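# Restore leaning reagent bottles to shelf and close cabinet

## Task

Three glass reagent bottles have slid forward and now rest against the inner face of the closed cabinet door. Set all three upright and completely back on the shelf, then close the door. No bottle may fall or break at any point.

## Robot and tools

Robot: two arms, left_arm and right_arm, each with a parallel two-finger gripper and a wrist force sensor in its flange. Calibrated base positions in the scene frame: left_arm (-0.041, +0.399, +0.014) m, right_arm (+0.003, -0.351, +0.014) m, both facing almost straight along +x. A camera stand is fixed to the floor behind the arms. Cameras: cam_high, cam_low, cam_left_wrist, cam_right_wrist, each 896x504.

Frames: the scene frame has its origin at table-top height, halfway between the arms' nominal bases; +x points out over the table, +z up, and left_arm is on the +y side (this is not the image left). Printed hand poses, velocities and targets are in the scene frame. Offsets in commands use the current Hand target's own axes. For a gripper, +z runs along the fingers, the fingers open and close along x, and end_effector_position is the point between the pads; fingertips extend 17.5 mm past it. A block of varying shape projects up to 12 cm toward the gripper's -y side and rotates with it.

execute_actions(actions, cameras): actions is a list of actions; each action is a list of 1 to 15 rows, one row per 1/30 s step; a short action repeats its final row up to 15 steps. Each row is one list of 18 numbers in [-1, 1] covering both arms: left dx, dy, dz, rx, ry, rz, gripper position, force_limit, speed, then the same nine for the right arm. dx..rz are an offset, not a pose: measured from that arm's Hand target at the start of the action, along that target's axes; every row counts from that same start, and the next action starts from the new Hand target. Scale: 1.0 equals 0.6 m or 180 degrees; rx, ry, rz form a single rotation vector. Send six zeros to leave an arm's pose alone. Gripper numbers are absolute commands, so always resend the current ones (0 is a real command). position: +1 fully open (50 mm gap), about -0.65 pads meet, -1 closes until stopped by an object. force_limit: -1 about 20 N per pad, 0 about 102 N, +1 about 185 N. speed: -1 20 mm/s, 0 85 mm/s, +1 150 mm/s. New force_limit or speed apply only with a position change of at least 0.01. cameras: list of names, ["all"], or []; images arrive by default only for an empty actions list, which also reports the scene number and task.

move(target, speed, blend, stop_force, zero, blocking, cameras): target is one 18-number row laid out as above, or a list of up to 15 rows; every row's pose numbers are offsets from the Hand targets held when the move starts (not from the previous row), in the same scale. Paths are straight, do not avoid obstacles, and all end together; the move is capped at 10 s. speed: m/s, 0.002 to 3.6, default 0.25, one value or one per target. blend: corner rounding in m for lists, default 0 (stop at each). stop_force: N, 3 to 120, ends an arm's path when the wrist sensor feels that much push against the motion; the arm then backs to its pose before the push and keeps pressing a little. Use it slowly for approaching contacts; omit it when moving off a surface. With stop_force, all rows must share finger numbers. zero (only with stop_force, default true) re-zeroes the moving arms first. blocking=false returns after about 0.5 s while the move runs; not allowed with stop_force. The result adds a move: line with the ending (done, off_target, moving, held, fault) and limits (paced = pose clipped, held = steps withheld).

wait(seconds): 0 to 3600, lets the scene run; returns early if a running move ends. stop(): brakes the running move; fingers keep going. zoom_image(camera, region): region [x0, y0, x1, y1] in pixels of that camera's newest image, at most 504 by 504. zero_wrist_force(arm): arm is left_arm or right_arm; subtracts the present force/torque reading from later readings and from stop_force. finished_scene(scene): scene is the current scene's integer number; ends it for good, so call it only when bottles stand on the shelf and the door is shut.

Results: per arm, end_effector_position (m), end_effector_quat_wxyz, velocities (omitted when joints are still), Hand target (last commanded pose, which later offsets start from; the gripper may rest short of it and the missing distance can be sent as an offset), Tool commands, joint positions and torques, motor temperatures, Wrist force and Wrist torque in the gripper's own axes (a push reads as force from the surface into the arm) plus a line with the peak since last shown. object_status: 0 moving, 1 blocked while opening, 2 blocked while closing (an object is held), 3 reached target or pads met (usually nothing held). Opening in mm is about (250 - position_measured) x 0.202.

Cautions: each step, commanded orientation is clipped to within 32 degrees of the actual one. Arms are stiff: aiming even slightly beyond a firm contact can fault. About 150 N (plus or minus 25) of outside force, a contact torque at joint limits (shoulder and elbow 139 N m, wrists 26 N m), or a joint lagging its plan (wrists 0.9 degrees, shoulder/elbow 7.5 degrees) stops that arm for 10 s. Keep the arms from touching each other; the clearance check does not cover fingers. Avoid paths close to an arm's own base, which can whip the elbow. Motors heat under load or stretched poses; MOTOR HOT appears at 70 C and brakes engage at 85 C. Move gently, never drop a bottle more than a few centimetres, never knock anything off the table, and do not slam the door or hit fixed parts.

Each tool is called after "Call:" in YAML: its name, and indented under it one key for each argument.

## Session

Call:
execute_actions:
  actions: []

Scene clock: 0.00 s.
left_arm: end_effector_position=(+0.5289, +0.1916, +0.2575) position_measured=3 object_status=3 end_effector_quat_wxyz=(+0.099, +0.790, -0.559, +0.232) | right_arm: end_effector_position=(+0.0548, -0.5730, +0.2416) position_measured=3 object_status=3 end_effector_quat_wxyz=(+0.037, +0.898, +0.439, -0.012)
Joint positions: left_arm=[-0.49 -1.461 1.876 -2.428 -1.833 2.284] | right_arm=[2.51 -0.685 -2.332 -1.642 1.515 0.025]
Joint velocities: within noise
Joint torques (N m): no reading
Motor temperatures (°C): left_arm=[28 28 26 35 34 32] | right_arm=[24 28 27 32 32 32]
Wrist force (N): no reading
Wrist torque (N m): no reading
Wrist force, peak (N): no reading
Hand target: left_arm +0.5289, +0.1916, +0.2575; +0.099, +0.790, -0.559, +0.232 | right_arm +0.0548, -0.5730, +0.2416; +0.037, +0.898, +0.439, -0.012
Tool commands: left_gripper/position=+1.0 left_gripper/force_limit=+1.0 left_gripper/speed=+1.0 right_gripper/position=+1.0 right_gripper/force_limit=+1.0 right_gripper/speed=+1.0

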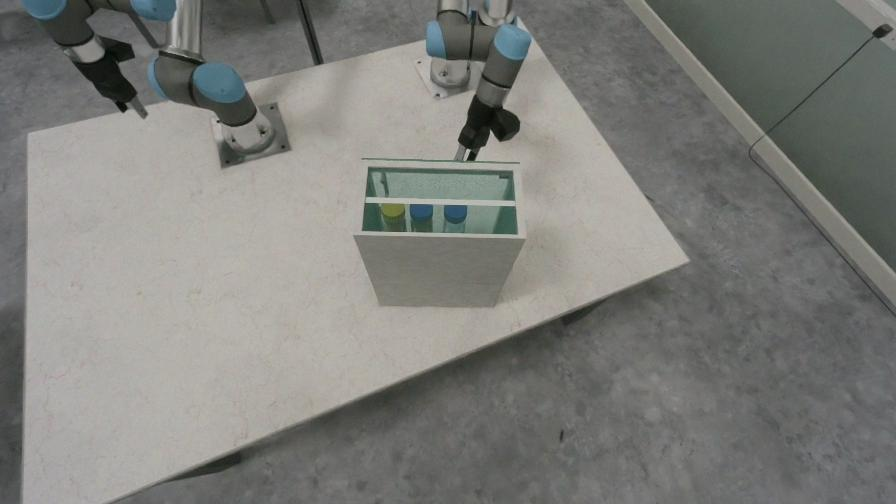

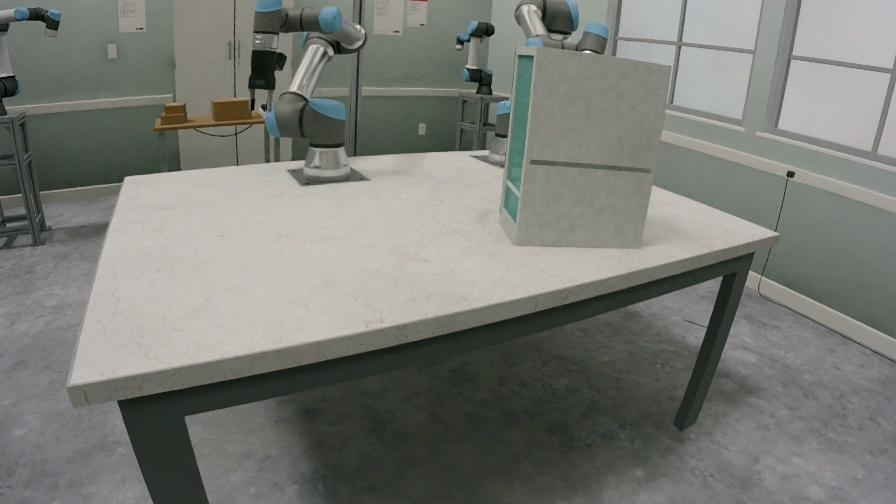

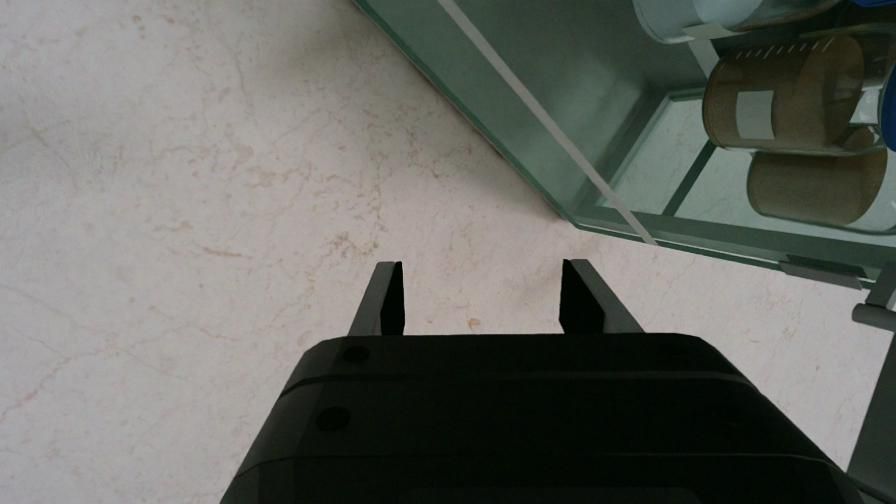

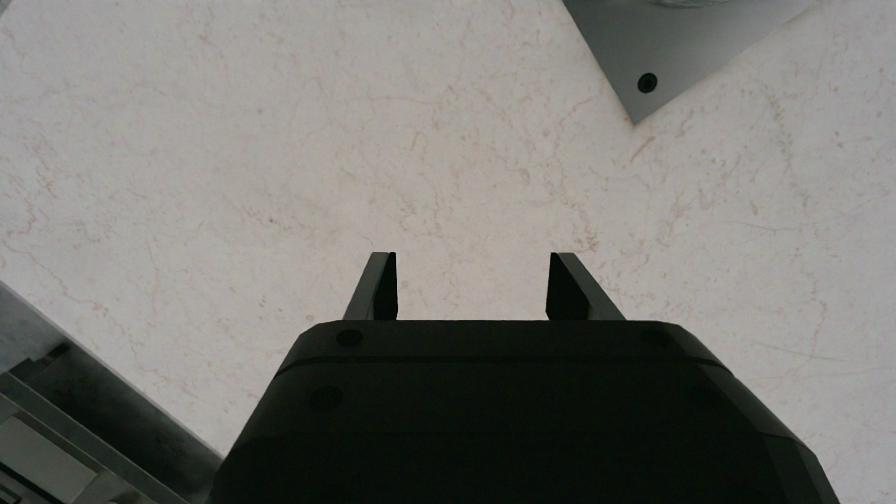

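Call:
zoom_image:
  camera: "cam_high"
  region: [330, 130, 550, 320]

Call:
zoom_image:
  camera: "cam_low"
  region: [460, 20, 700, 260]

Call:
zoom_image:
  camera: "cam_left_wrist"
  region: [392, 0, 896, 504]

Scaled by 2.291.

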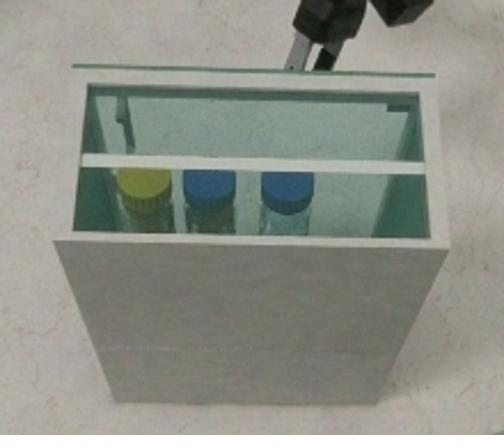

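Scaled by 2.100.

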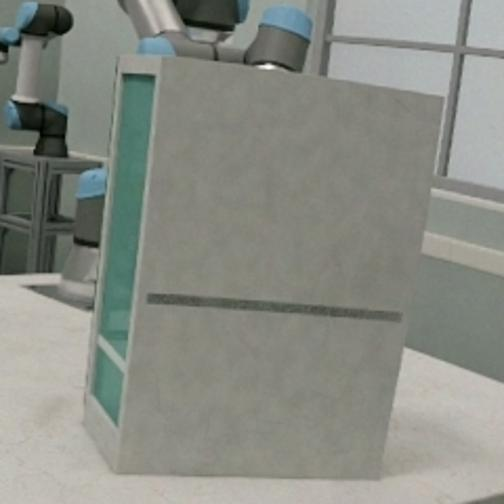

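Scaled by 1.000.

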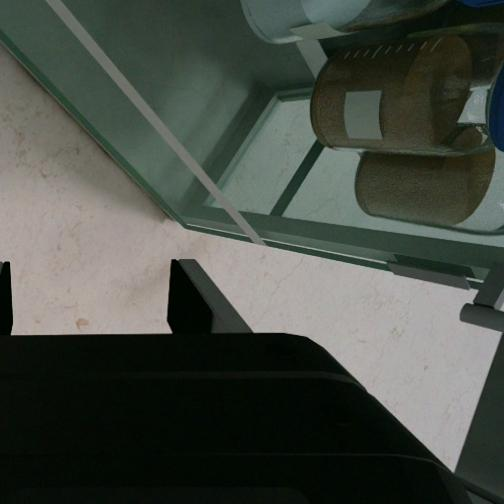

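Call:
move:
  target: [-0.1615,0.3435,-0.4012,0.2595,-0.0148,0.2494,1,1,1,0,0,0,0,0,0,1,1,1]
  speed: 0.5
  cameras: ["cam_high","cam_left_wrist"]

Scene clock: 5.77 s.
left_arm: end_effector_position=(+0.2516, +0.2998, +0.4002) position_measured=3 object_status=3 end_effector_quat_wxyz=(+0.154, -0.462, +0.762, -0.426) | right_arm: end_effector_position=(+0.0548, -0.5730, +0.2416) position_measured=3 object_status=3 end_effector_quat_wxyz=(+0.037, +0.898, +0.439, -0.012)
Joint positions: left_arm=[-1.362 -2.875 2.367 -1.891 -1.058 2.521] | right_arm=[2.51 -0.685 -2.332 -1.642 1.515 0.025]
Joint torques (N m): left_arm=[6.52 34.13 -36.26 -1.07 -0.64 2.39] | right_arm=[0.06 -12.63 27.49 3.29 -0.07 -0.07]
Wrist force (N): left_arm=[0.1 -0.3 -0.5] | right_arm=[-0.1 0.1 -0.2]
Wrist torque (N m): left_arm=[-0.14 -0.06 -0.10] | right_arm=[0.02 0.01 -0.01]
Wrist force, peak (N): left_arm=[0.9 -1.7 0.9] | right_arm=[-0.4 0.4 0.0]
Hand target: left_arm +0.2499, +0.2994, +0.4002; +0.320, -0.503, +0.678, -0.431 | right_arm +0.0548, -0.5730, +0.2416; +0.037, +0.898, +0.439, -0.012
Off the commanded pose: left_arm 0.002 m, 22 deg | right_arm 0.000 m, 0 deg.
move: off_target (left_arm)

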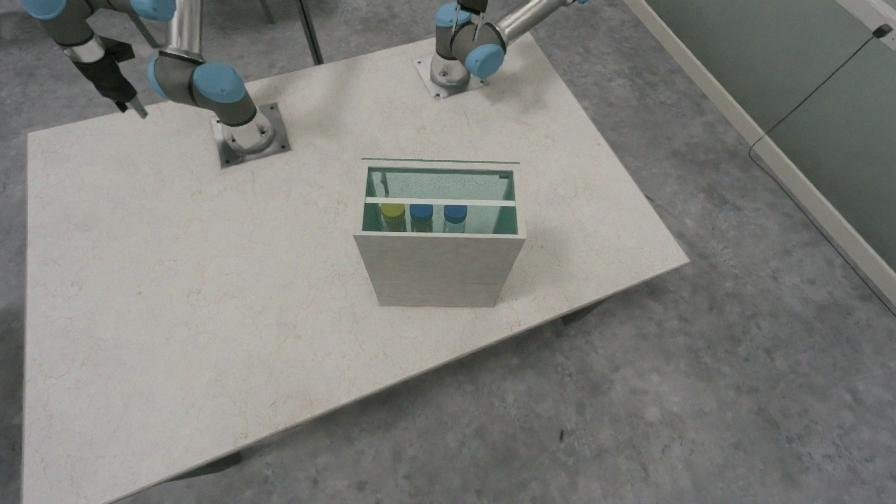

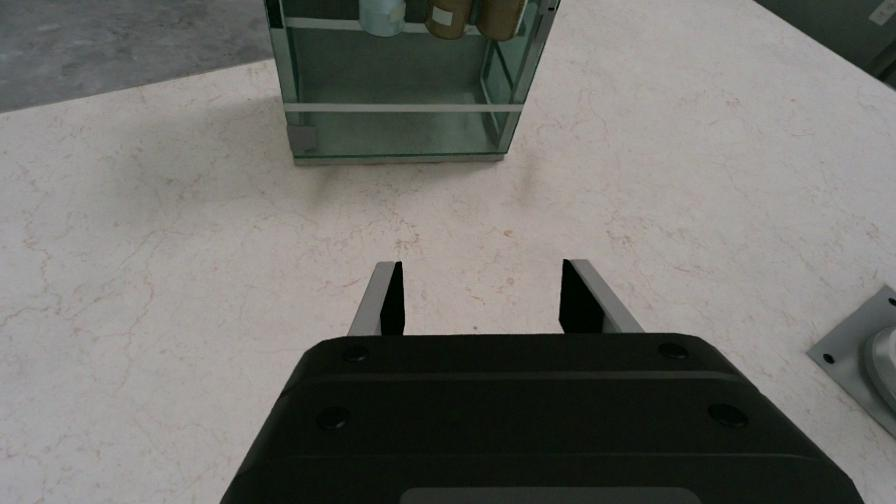

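Call:
move:
  target: [0.0535,-0.1477,0.2372,0.0556,0,0,1,1,1,0,0,0,0,0,0,1,1,1]
  speed: 0.5
  cameras: ["cam_left_wrist"]

Scene clock: 8.80 s.
left_arm: end_effector_position=(+0.3999, +0.2205, +0.4202) position_measured=3 object_status=3 end_effector_quat_wxyz=(+0.363, -0.473, +0.637, -0.488) | right_arm: end_effector_position=(+0.0548, -0.5730, +0.2416) position_measured=3 object_status=3 end_effector_quat_wxyz=(+0.037, +0.898, +0.439, -0.012)
Joint positions: left_arm=[-1.143 -2.101 2.49 -3.155 -0.789 2.871] | right_arm=[2.51 -0.685 -2.332 -1.642 1.515 0.025]
Joint torques (N m): left_arm=[6.49 12.32 -12.98 -6.04 -0.76 2.45] | right_arm=[-0.14 -13.01 27.41 3.3 0.05 -0.06]
Wrist force (N): left_arm=[-0.3 -0.3 -0.5] | right_arm=[-0.1 -0.1 -0.1]
Wrist torque (N m): left_arm=[-0.29 0.03 -0.17] | right_arm=[-0.02 0.00 0.00]
Wrist force, peak (N): left_arm=[-0.6 -0.2 -1.4] | right_arm=[-0.3 0.4 -0.3]
Hand target: left_arm +0.3999, +0.2205, +0.4202; +0.363, -0.473, +0.637, -0.488 | right_arm +0.0548, -0.5730, +0.2416; +0.037, +0.898, +0.439, -0.012
Off the commanded pose: left_arm 0.000 m, 0 deg | right_arm 0.000 m, 0 deg.
move: done

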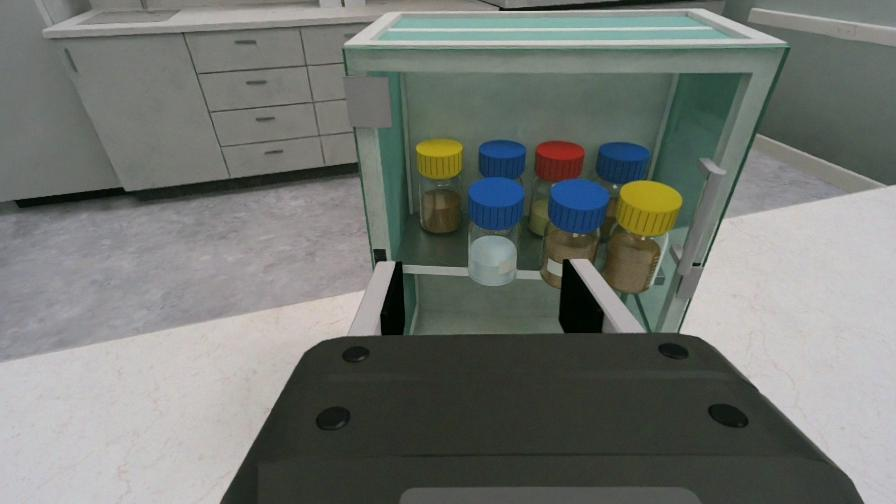

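Call:
zoom_image:
  camera: "cam_left_wrist"
  region: [330, 0, 800, 340]

Call:
zoom_image:
  camera: "cam_left_wrist"
  region: [600, 130, 800, 340]

Call:
zoom_image:
  camera: "cam_left_wrist"
  region: [450, 160, 700, 310]

Scaled by 1.072.

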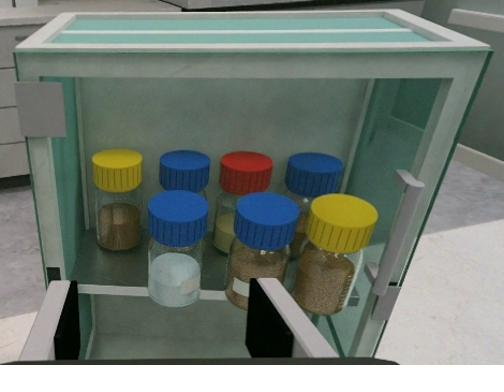

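Scaled by 2.400.

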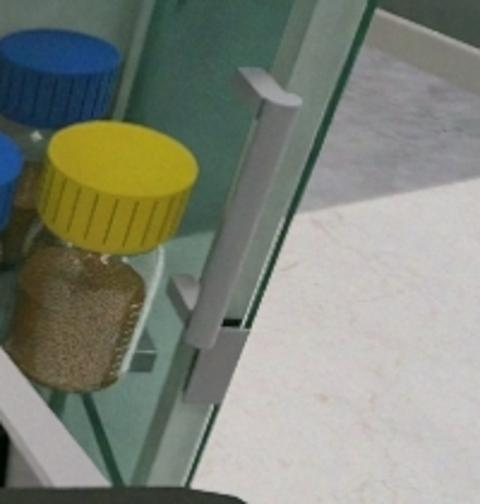

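Scaled by 2.016.

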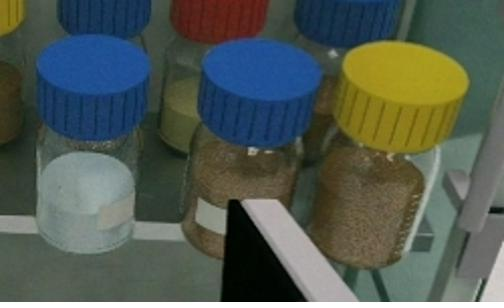

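Call:
move:
  target: [0.1333,0.2,0.0667,0,0,0,1,1,1,0,0,0,0,0,0,1,1,1]
  speed: 0.4
  cameras: ["cam_left_wrist"]

Scene clock: 14.93 s.
left_arm: end_effector_position=(+0.3839, +0.1418, +0.2939) position_measured=3 object_status=3 end_effector_quat_wxyz=(+0.363, -0.473, +0.637, -0.488) | right_arm: end_effector_position=(+0.0548, -0.5730, +0.2416) position_measured=3 object_status=3 end_effector_quat_wxyz=(+0.037, +0.898, +0.439, -0.012)
Joint positions: left_arm=[-1.351 -1.657 2.645 -3.65 -0.6 2.737] | right_arm=[2.51 -0.685 -2.332 -1.642 1.515 0.025]
Joint torques (N m): left_arm=[7.7 0.66 -27.55 -5.6 2.48 2.39] | right_arm=[-0.03 -12.31 27.96 3.26 0.12 -0.01]
Wrist force (N): left_arm=[-0.1 -0.3 -0.3] | right_arm=[0.1 0.1 -0.3]
Wrist torque (N m): left_arm=[-0.28 0.01 -0.17] | right_arm=[0.00 -0.01 0.00]
Wrist force, peak (N): left_arm=[-1.1 -2.4 -1.0] | right_arm=[0.2 0.5 -0.3]
Hand target: left_arm +0.3839, +0.1418, +0.2938; +0.363, -0.473, +0.637, -0.488 | right_arm +0.0548, -0.5730, +0.2416; +0.037, +0.898, +0.439, -0.012
Off the commanded pose: left_arm 0.000 m, 0 deg | right_arm 0.000 m, 0 deg.
move: done

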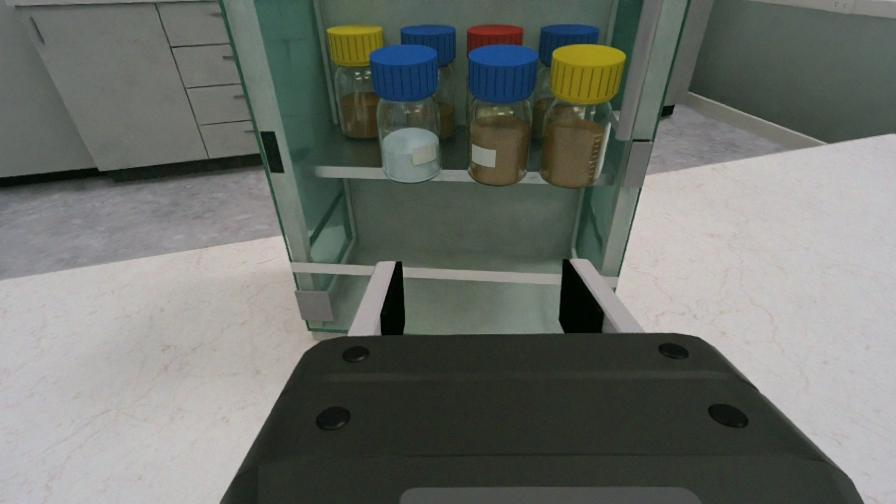

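Call:
zoom_image:
  camera: "cam_left_wrist"
  region: [240, 0, 700, 340]

Call:
zoom_image:
  camera: "cam_left_wrist"
  region: [350, 30, 670, 210]

Scaled by 1.096.

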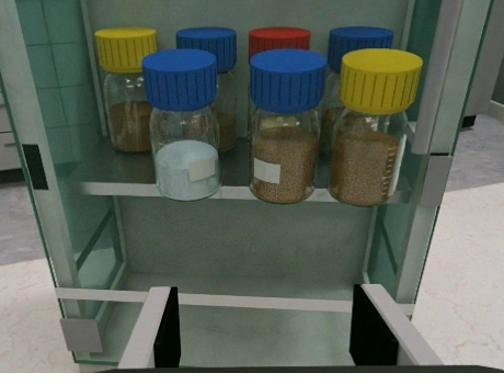

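Scaled by 1.575.

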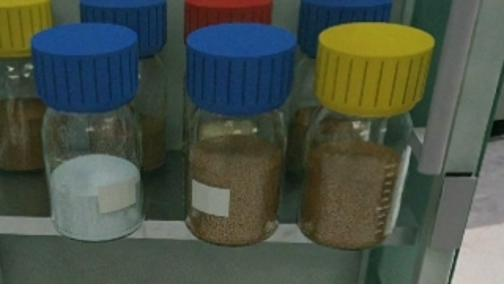

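Call:
move:
  target:
    - [0,0,0,0,0,0,1,1,1,0.6362,0.2358,-0.2020,0.2494,0.1873,0.1496,1,1,1]
    - [0,0,0,0,0,0,1,1,1,0.998,0.2633,0.031,0.4988,0.3746,0.2991,1,1,1]
  speed: 0.5
  blend: [0.05,0]
  cameras: ["cam_right_wrist","cam_high"]

Scene clock: 22.27 s.
left_arm: end_effector_position=(+0.3839, +0.1418, +0.2939) position_measured=3 object_status=3 end_effector_quat_wxyz=(+0.363, -0.473, +0.637, -0.488) | right_arm: end_effector_position=(+0.3576, -0.3765, +0.3400) position_measured=3 object_status=3 end_effector_quat_wxyz=(-0.383, +0.896, +0.212, +0.073)
Joint positions: left_arm=[-1.351 -1.657 2.645 -3.65 -0.6 2.737] | right_arm=[2.941 -1.363 -1.9 -1.697 2.341 0.801]
Joint torques (N m): left_arm=[6.55 0.29 -27.79 -5.61 2.6 2.48] | right_arm=[-11.67 28.5 17.98 0.1 0.41 -1.52]
Wrist force (N): left_arm=[0.1 -0.2 -0.7] | right_arm=[-1.0 0.3 -1.6]
Wrist torque (N m): left_arm=[-0.27 -0.03 -0.17] | right_arm=[0.03 0.12 -0.12]
Wrist force, peak (N): left_arm=[-0.2 -0.3 -1.0] | right_arm=[5.6 5.8 2.7]
Hand target: left_arm +0.3839, +0.1418, +0.2939; +0.363, -0.473, +0.637, -0.488 | right_arm +0.3575, -0.3765, +0.3400; -0.383, +0.896, +0.212, +0.073 (not the last commanded pose)
Off the commanded pose: left_arm 0.000 m, 0 deg | right_arm 0.295 m, 68 deg.
move: held (right_arm; a check stopped the path); path passed 0 of 2 targets; limits=held
pose unreachable (right arm): on one or more control steps of this call, first in action 0 (counted from 0), this arm could not follow its commanded pose, so it was not sent that pose on those steps. It may still have moved: this result reports where it is.
cause: moving toward the commanded pose would bring two parts of the arm too close to each other (its gripper and another part of the arm, with joints 4 (wrist 1) to 6 (wrist 3) between them, 18 mm apart when it was first held).
Images, in order (width x height): cam_high 896x504, cam_right_wrist 896x504.

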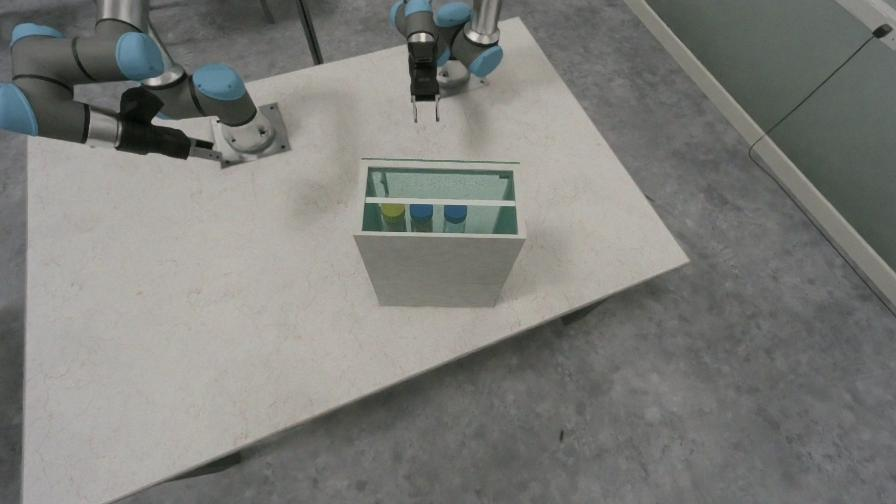

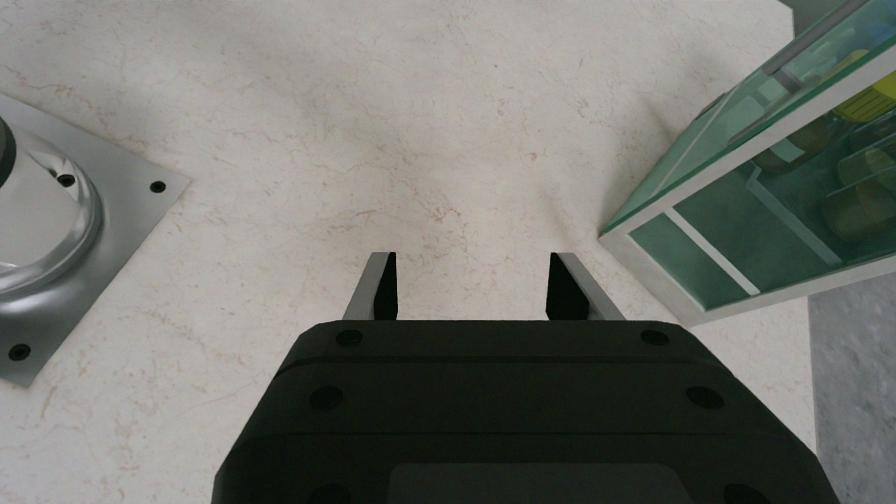

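Call:
zoom_image:
  camera: "cam_right_wrist"
  region: [590, 0, 896, 330]

Scaled by 1.527.

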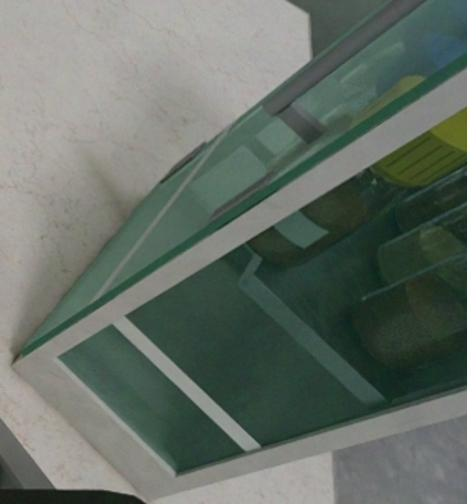

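Call:
move:
  target: [-0.1785,0.1056,0.1977,0.1534,0.2421,0.0022,1,1,1,0,0,0,0,0,0,1,1,1]
  speed: 0.4
  cameras: ["cam_left_wrist","cam_high"]

Scene clock: 26.10 s.
left_arm: end_effector_position=(+0.4988, +0.2224, +0.2006) position_measured=3 object_status=3 end_effector_quat_wxyz=(-0.249, +0.215, -0.610, +0.721) | right_arm: end_effector_position=(+0.3575, -0.3765, +0.3400) position_measured=3 object_status=3 end_effector_quat_wxyz=(-0.383, +0.896, +0.212, +0.073)
Joint positions: left_arm=[-0.328 -0.696 2.137 -4.781 -2.165 3.023] | right_arm=[2.941 -1.363 -1.9 -1.697 2.34 0.801]
Joint torques (N m): left_arm=[0.7 -41.9 -7.35 -1.6 -0.3 -0.14] | right_arm=[-11.8 28.36 18.48 0.29 0.35 -1.55]
Wrist force (N): left_arm=[0.8 -1.8 0.3] | right_arm=[-1.3 0.0 -1.5]
Wrist torque (N m): left_arm=[-0.77 -0.05 -0.13] | right_arm=[-0.01 0.17 -0.12]
Wrist force, peak (N): left_arm=[-7.1 6.2 -1.8] | right_arm=[-1.3 0.4 -1.7]
Hand target: left_arm +0.4988, +0.2224, +0.2006; -0.249, +0.215, -0.610, +0.721 (not the last commanded pose) | right_arm +0.3575, -0.3765, +0.3400; -0.383, +0.896, +0.212, +0.073
Tool commands: left_gripper/position=+1.0 left_gripper/force_limit=+1.0 left_gripper/speed=+1.0 right_gripper/position=+1.0 right_gripper/force_limit=+1.0 right_gripper/speed=+1.0
Off the commanded pose: left_arm 0.012 m, 9 deg | right_arm 0.000 m, 0 deg.
FORCE FAULT: contact force on the left arm reached its limit, and that arm stopped. The contact can be on any part of that arm, not only on its tool. That arm's remaining commands of this call were not run. That arm is still stopped at the end of this call. That arm stays stopped for about 10 more seconds. Until then a move that you send moves the other arm only, and its call returns only when the move has ended. Once the stop has ended, the next robot result says so. If the stop ends while you think or write, that arm runs what you send next, counted from a new Hand target: where the arm stands when the stop ends. While its stop runs, that arm takes no new command, but its gripper still runs the gripper command that each later call begins with. Until it ends, the stop uses up actions while you think or wait. An arm that is not stopped still takes commands.
move: fault (left_arm)
Images, in order (width x height): cam_high 896x504, cam_left_wrist 896x504.

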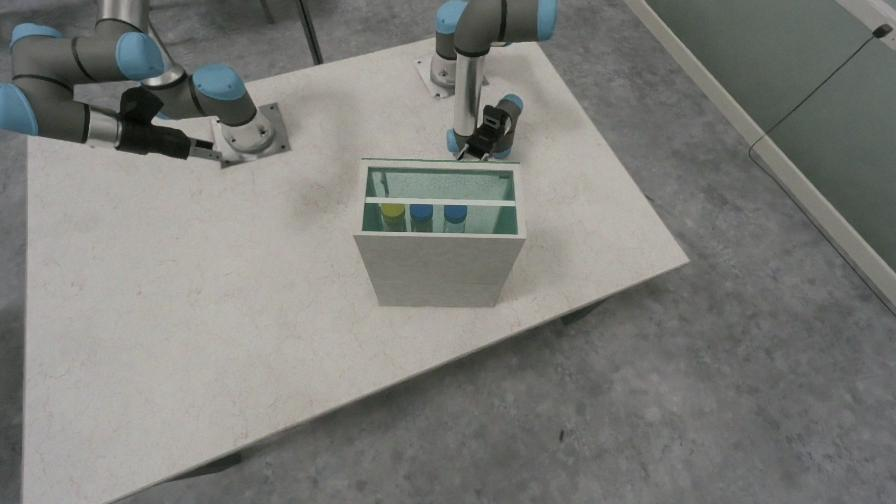

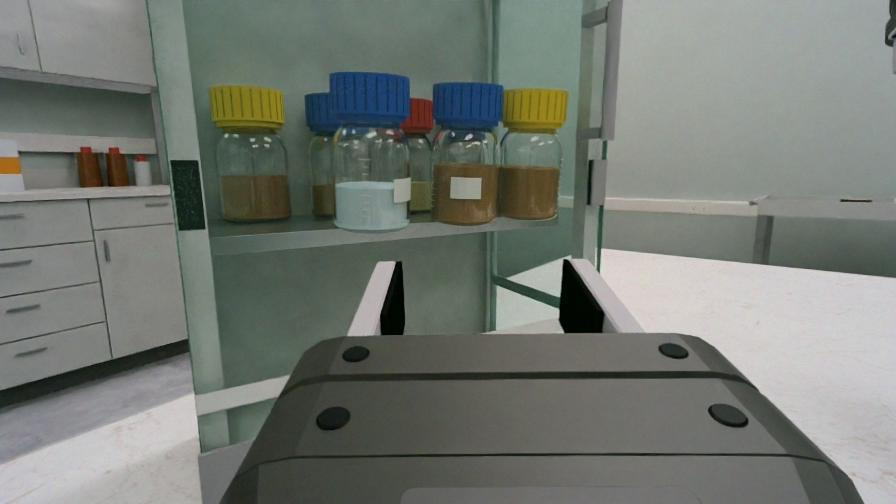

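Call:
zoom_image:
  camera: "cam_left_wrist"
  region: [140, 40, 640, 290]

Call:
zoom_image:
  camera: "cam_left_wrist"
  region: [420, 60, 640, 250]

Call:
zoom_image:
  camera: "cam_left_wrist"
  region: [150, 60, 430, 260]

Call:
zoom_image:
  camera: "cam_high"
  region: [420, 60, 560, 180]

Scaled by 1.008.

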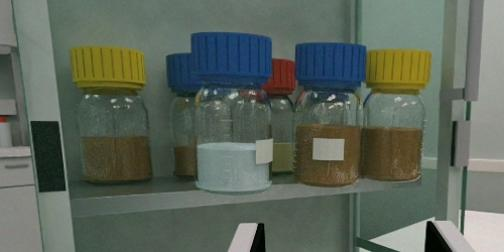

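Scaled by 2.291.

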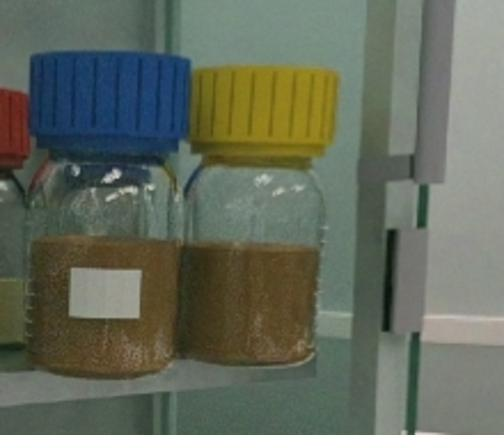

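Scaled by 1.800.

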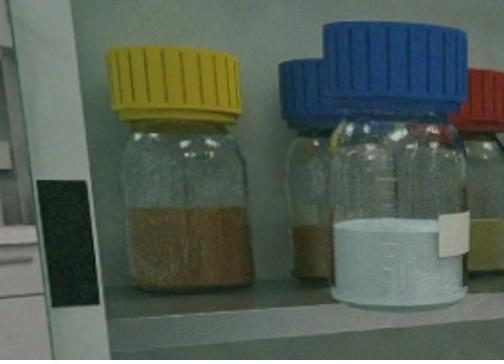

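Scaled by 3.600.

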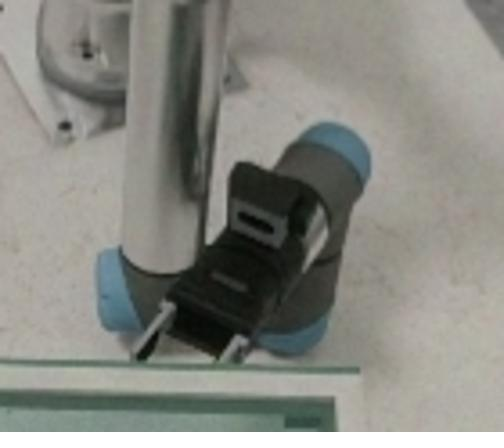

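Call:
move:
  target:
    - [0.0985,-0.197,0.0242,-0.0254,-0.0776,0.0074,1,1,1,0.1392,-0.0325,0.1732,0.0922,0.1365,0.1064,1,1,1]
    - [0.2853,-0.1265,0.2397,-0.0507,-0.1551,0.0147,1,1,1,0.2785,-0.065,0.3463,0.1843,0.2729,0.2127,1,1,1]
  speed: 0.3
  blend: [0.04,0]
  cameras: ["cam_left_wrist","cam_right_wrist","cam_high"]

Scene clock: 34.60 s.
left_arm: end_effector_position=(+0.4988, +0.2224, +0.2006) position_measured=3 object_status=3 end_effector_quat_wxyz=(-0.249, +0.215, -0.610, +0.721) | right_arm: end_effector_position=(+0.3647, -0.3624, +0.3358) position_measured=3 object_status=3 end_effector_quat_wxyz=(-0.408, +0.890, +0.186, +0.082)
Joint positions: left_arm=[-0.328 -0.696 2.137 -4.781 -2.165 3.023] | right_arm=[2.95 -1.364 -1.945 -1.631 2.406 0.864]
Joint torques (N m): left_arm=[0 -41.95 -7.12 -1.49 -0.19 -0.03] | right_arm=[-11.49 22.22 37.4 0.43 0.68 -1.68]
Wrist force (N): left_arm=[0.9 -1.7 0.3] | right_arm=[-1.1 0.1 -1.8]
Wrist torque (N m): left_arm=[-0.75 -0.06 -0.14] | right_arm=[0.03 0.13 -0.14]
Wrist force, peak (N): left_arm=[1.1 -2.2 0.2] | right_arm=[-1.4 0.5 -2.4]
Hand target: left_arm +0.4988, +0.2224, +0.2006; -0.249, +0.215, -0.610, +0.721 (not the last commanded pose) | right_arm +0.3647, -0.3625, +0.3358; -0.408, +0.890, +0.186, +0.082 (not the last commanded pose)
Tool commands: left_gripper/position=+1.0 left_gripper/force_limit=+1.0 left_gripper/speed=+1.0 right_gripper/position=+1.0 right_gripper/force_limit=+1.0 right_gripper/speed=+1.0
Off the commanded pose: right_arm 0.253 m, 66 deg.
FORCE FAULT, CONTINUED: the left arm was still stopped when this call began, by the force fault that an earlier result reported. Since the last result the stop counts as 15 of the actions that you can send in this scene. That arm ran no command of this call. That arm is still stopped at the end of this call. That arm stays stopped for about 1 more second. If the stop ends while you think or write, that arm runs what you send next, counted from a new Hand target: where the arm stands when the stop ends. While its stop runs, that arm takes no new command, but its gripper still runs the gripper command that each later call begins with.
move: held (right_arm; a check stopped the path), not run (left_arm; its earlier fault stop); path passed 0 of 2 targets; limits=held
pose unreachable (right arm): on one or more control steps of this call, first in action 0 (counted from 0), this arm could not follow its commanded pose, so it was not sent that pose on those steps. It may still have moved: this result reports where it is.
cause: moving toward the commanded pose would bring two parts of the arm too close to each other (its gripper and another part of the arm, with joints 4 (wrist 1) to 6 (wrist 3) between them, 11 mm apart when it was first held).
Images, in order (width x height): cam_high 896x504, cam_left_wrist 896x504, cam_right_wrist 896x504.

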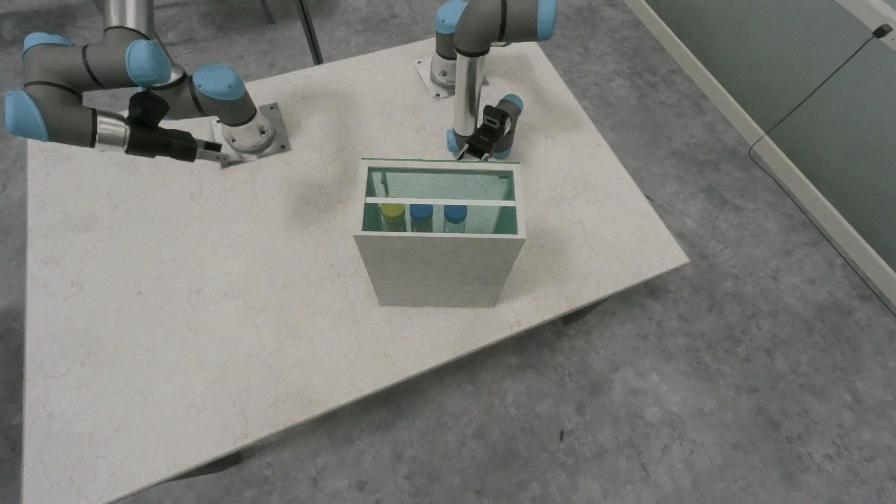

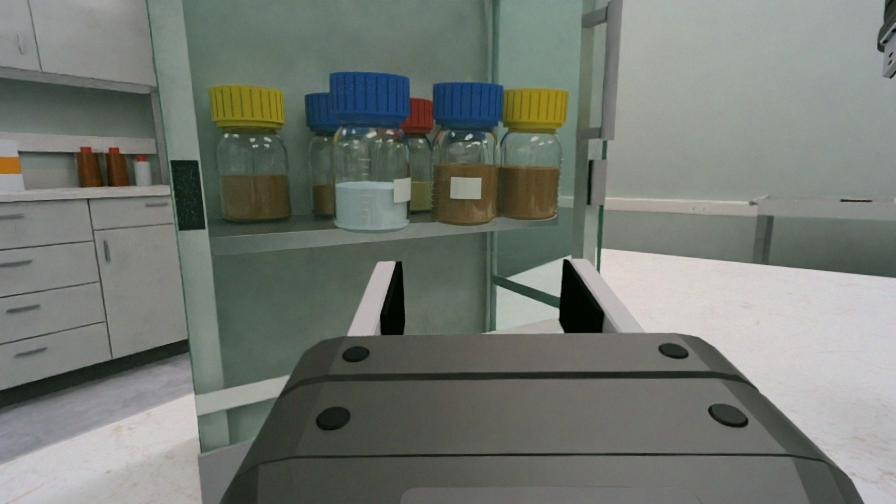

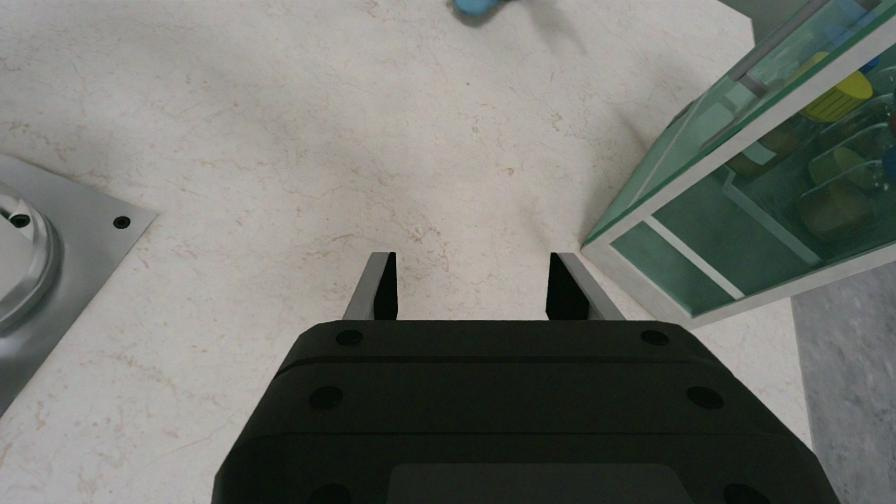

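Call:
move:
  target: [0,0,0,0,0,0,1,1,1,0.1902,-0.0788,0.1852,-0.1323,0.1234,0.2993,1,1,1]
  speed: 0.3
  cameras: ["cam_right_wrist"]

Scene clock: 38.17 s.
left_arm: end_effector_position=(+0.4988, +0.2224, +0.2006) position_measured=3 object_status=3 end_effector_quat_wxyz=(-0.249, +0.215, -0.610, +0.721) | right_arm: end_effector_position=(+0.4500, -0.2200, +0.3301) position_measured=3 object_status=3 end_effector_quat_wxyz=(-0.243, +0.908, -0.331, +0.089)
Joint positions: left_arm=[-0.328 -0.696 2.137 -4.781 -2.165 3.023] | right_arm=[3.606 -1.252 -2.076 -0.898 1.772 2.781]
Joint torques (N m): left_arm=[0.57 -42.01 -6.65 -1.56 -0.32 -0.04] | right_arm=[10.83 -3.24 37.8 1.75 -0.59 1.07]
Wrist force (N): left_arm=[1.0 -2.0 0.3] | right_arm=[-0.7 -0.2 -1.2]
Wrist torque (N m): left_arm=[-0.80 -0.09 -0.13] | right_arm=[-0.04 0.09 -0.21]
Wrist force, peak (N): left_arm=[1.1 -2.0 0.2] | right_arm=[-1.7 0.8 -2.0]
Hand target: left_arm +0.4988, +0.2224, +0.2006; -0.249, +0.215, -0.610, +0.721 | right_arm +0.4501, -0.2200, +0.3301; -0.243, +0.908, -0.331, +0.089
Tool commands: left_gripper/position=+1.0 left_gripper/force_limit=+1.0 left_gripper/speed=+1.0 right_gripper/position=+1.0 right_gripper/force_limit=+1.0 right_gripper/speed=+1.0
Off the commanded pose: right_arm 0.000 m, 0 deg.
FORCE FAULT, CONTINUED: the left arm's stop, for the force fault that an earlier result reported, is over. The rest of the stop counts as 1 of the actions that you can send in this scene. That arm was still stopped when this call began, so it ran no command of this call. That arm's target is now where it stood when the stop ended, not its last command. That arm accepts commands again.
move: done (right_arm), not run (left_arm; its earlier fault stop)

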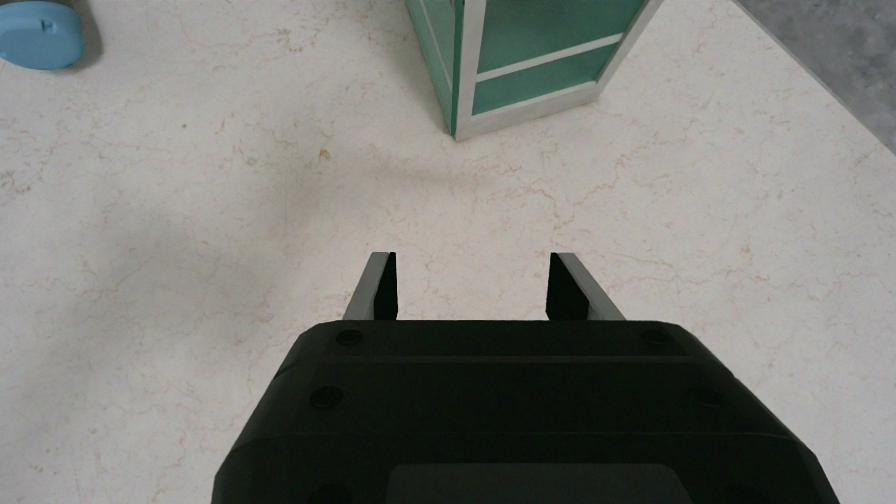

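Call:
move:
  target:
    - [0.0985,-0.197,0.0242,-0.0254,-0.0776,0.0074,1,1,1,-0.0132,-0.0144,0.066,0.1667,0,0,1,1,1]
    - [0.3428,-0.1312,0.2092,-0.0507,-0.1551,0.0147,1,1,1,-0.0263,-0.0288,0.1321,0.3333,0,0,1,1,1]
  speed: 0.3
  blend: [0.04,0]
  cameras: ["cam_left_wrist","cam_right_wrist","cam_high"]

Scene clock: 42.47 s.
left_arm: end_effector_position=(+0.4069, +0.0081, +0.3001) position_measured=3 object_status=3 end_effector_quat_wxyz=(+0.387, -0.387, +0.592, -0.592) | right_arm: end_effector_position=(+0.4731, -0.1681, +0.2701) position_measured=3 object_status=3 end_effector_quat_wxyz=(+0.664, -0.665, +0.242, -0.242)
Joint positions: left_arm=[-1.354 -1.136 2.311 -4.317 -0.66 3.142] | right_arm=[3.548 -2.046 -2.464 1.368 2.039 3.141]
Joint torques (N m): left_arm=[-6.34 -18.31 -23.22 1.14 1.63 -2.12] | right_arm=[11.03 12.4 15.72 4.69 -1.15 1.65]
Wrist force (N): left_arm=[1.0 -1.9 -0.2] | right_arm=[-0.5 -1.0 -3.7]
Wrist torque (N m): left_arm=[-0.69 -0.12 -0.07] | right_arm=[-0.12 -0.12 -0.27]
Wrist force, peak (N): left_arm=[3.2 -1.9 -0.1] | right_arm=[-0.5 -0.7 -4.1]
Hand target: left_arm +0.4069, +0.0081, +0.3001; +0.387, -0.387, +0.592, -0.592 | right_arm +0.4731, -0.1681, +0.2701; +0.664, -0.664, +0.242, -0.242
Off the commanded pose: left_arm 0.000 m, 0 deg | right_arm 0.000 m, 0 deg.
move: done
Images, in order (width x height): cam_high 896x504, cam_left_wrist 896x504, cam_right_wrist 896x504.

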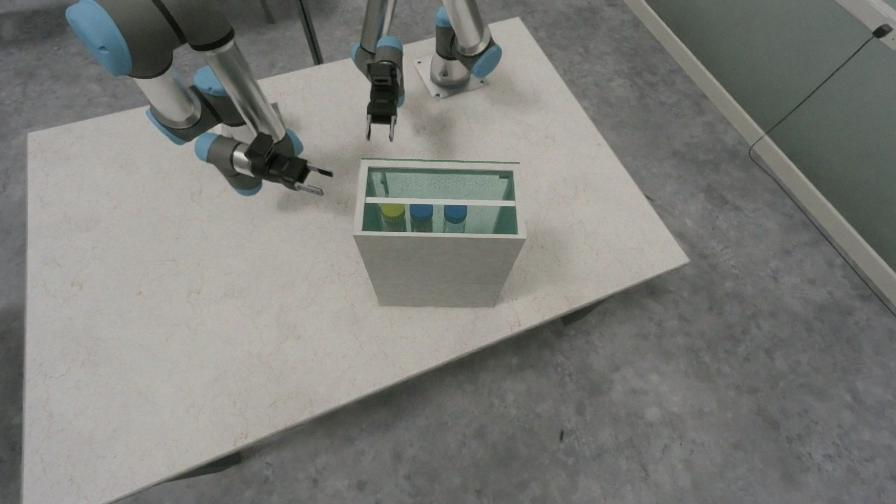

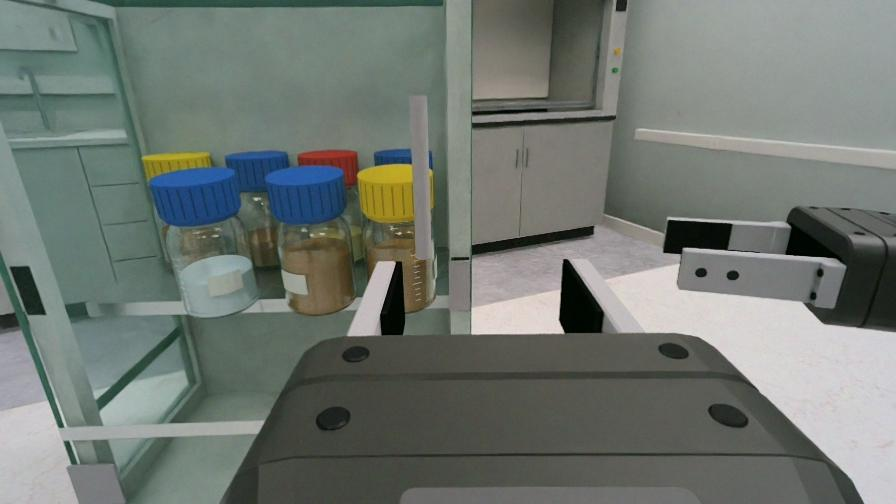

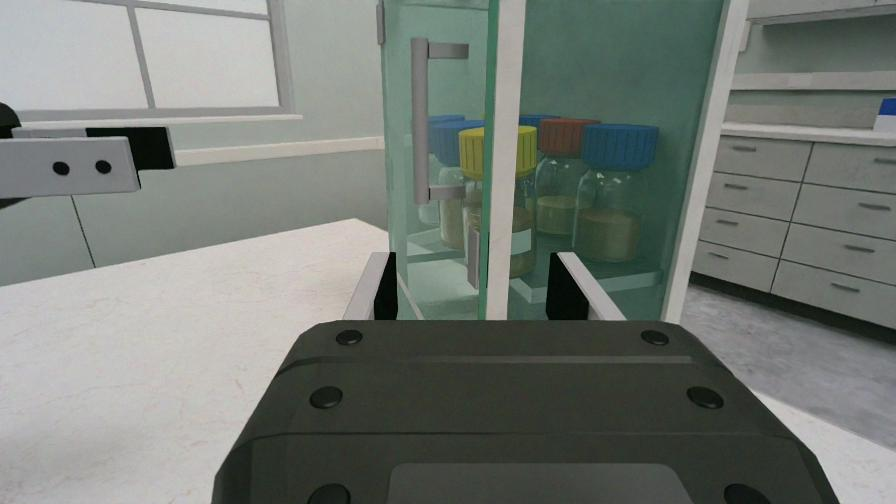

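Call:
zoom_image:
  camera: "cam_right_wrist"
  region: [360, 0, 760, 340]

Call:
zoom_image:
  camera: "cam_left_wrist"
  region: [130, 80, 500, 340]

Call:
zoom_image:
  camera: "cam_high"
  region: [190, 60, 430, 210]

Scaled by 1.260.

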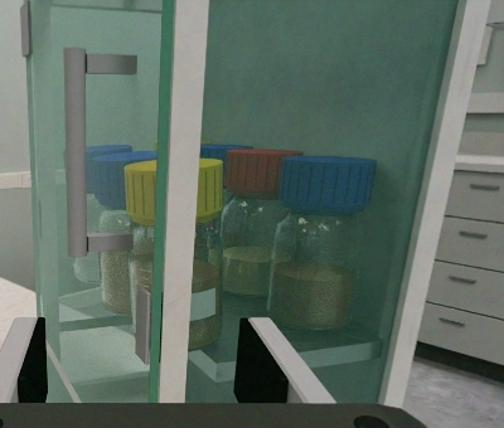

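Scaled by 1.362.

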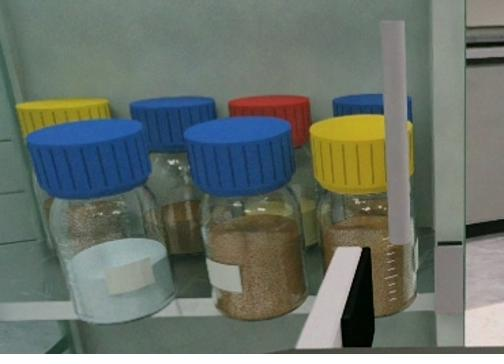

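Scaled by 2.100.

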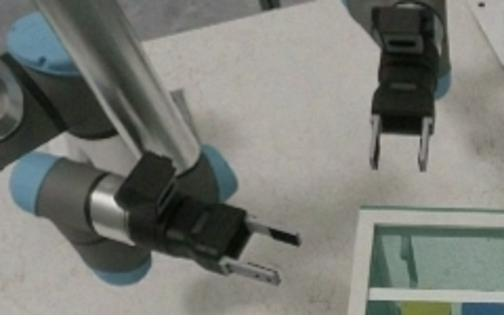

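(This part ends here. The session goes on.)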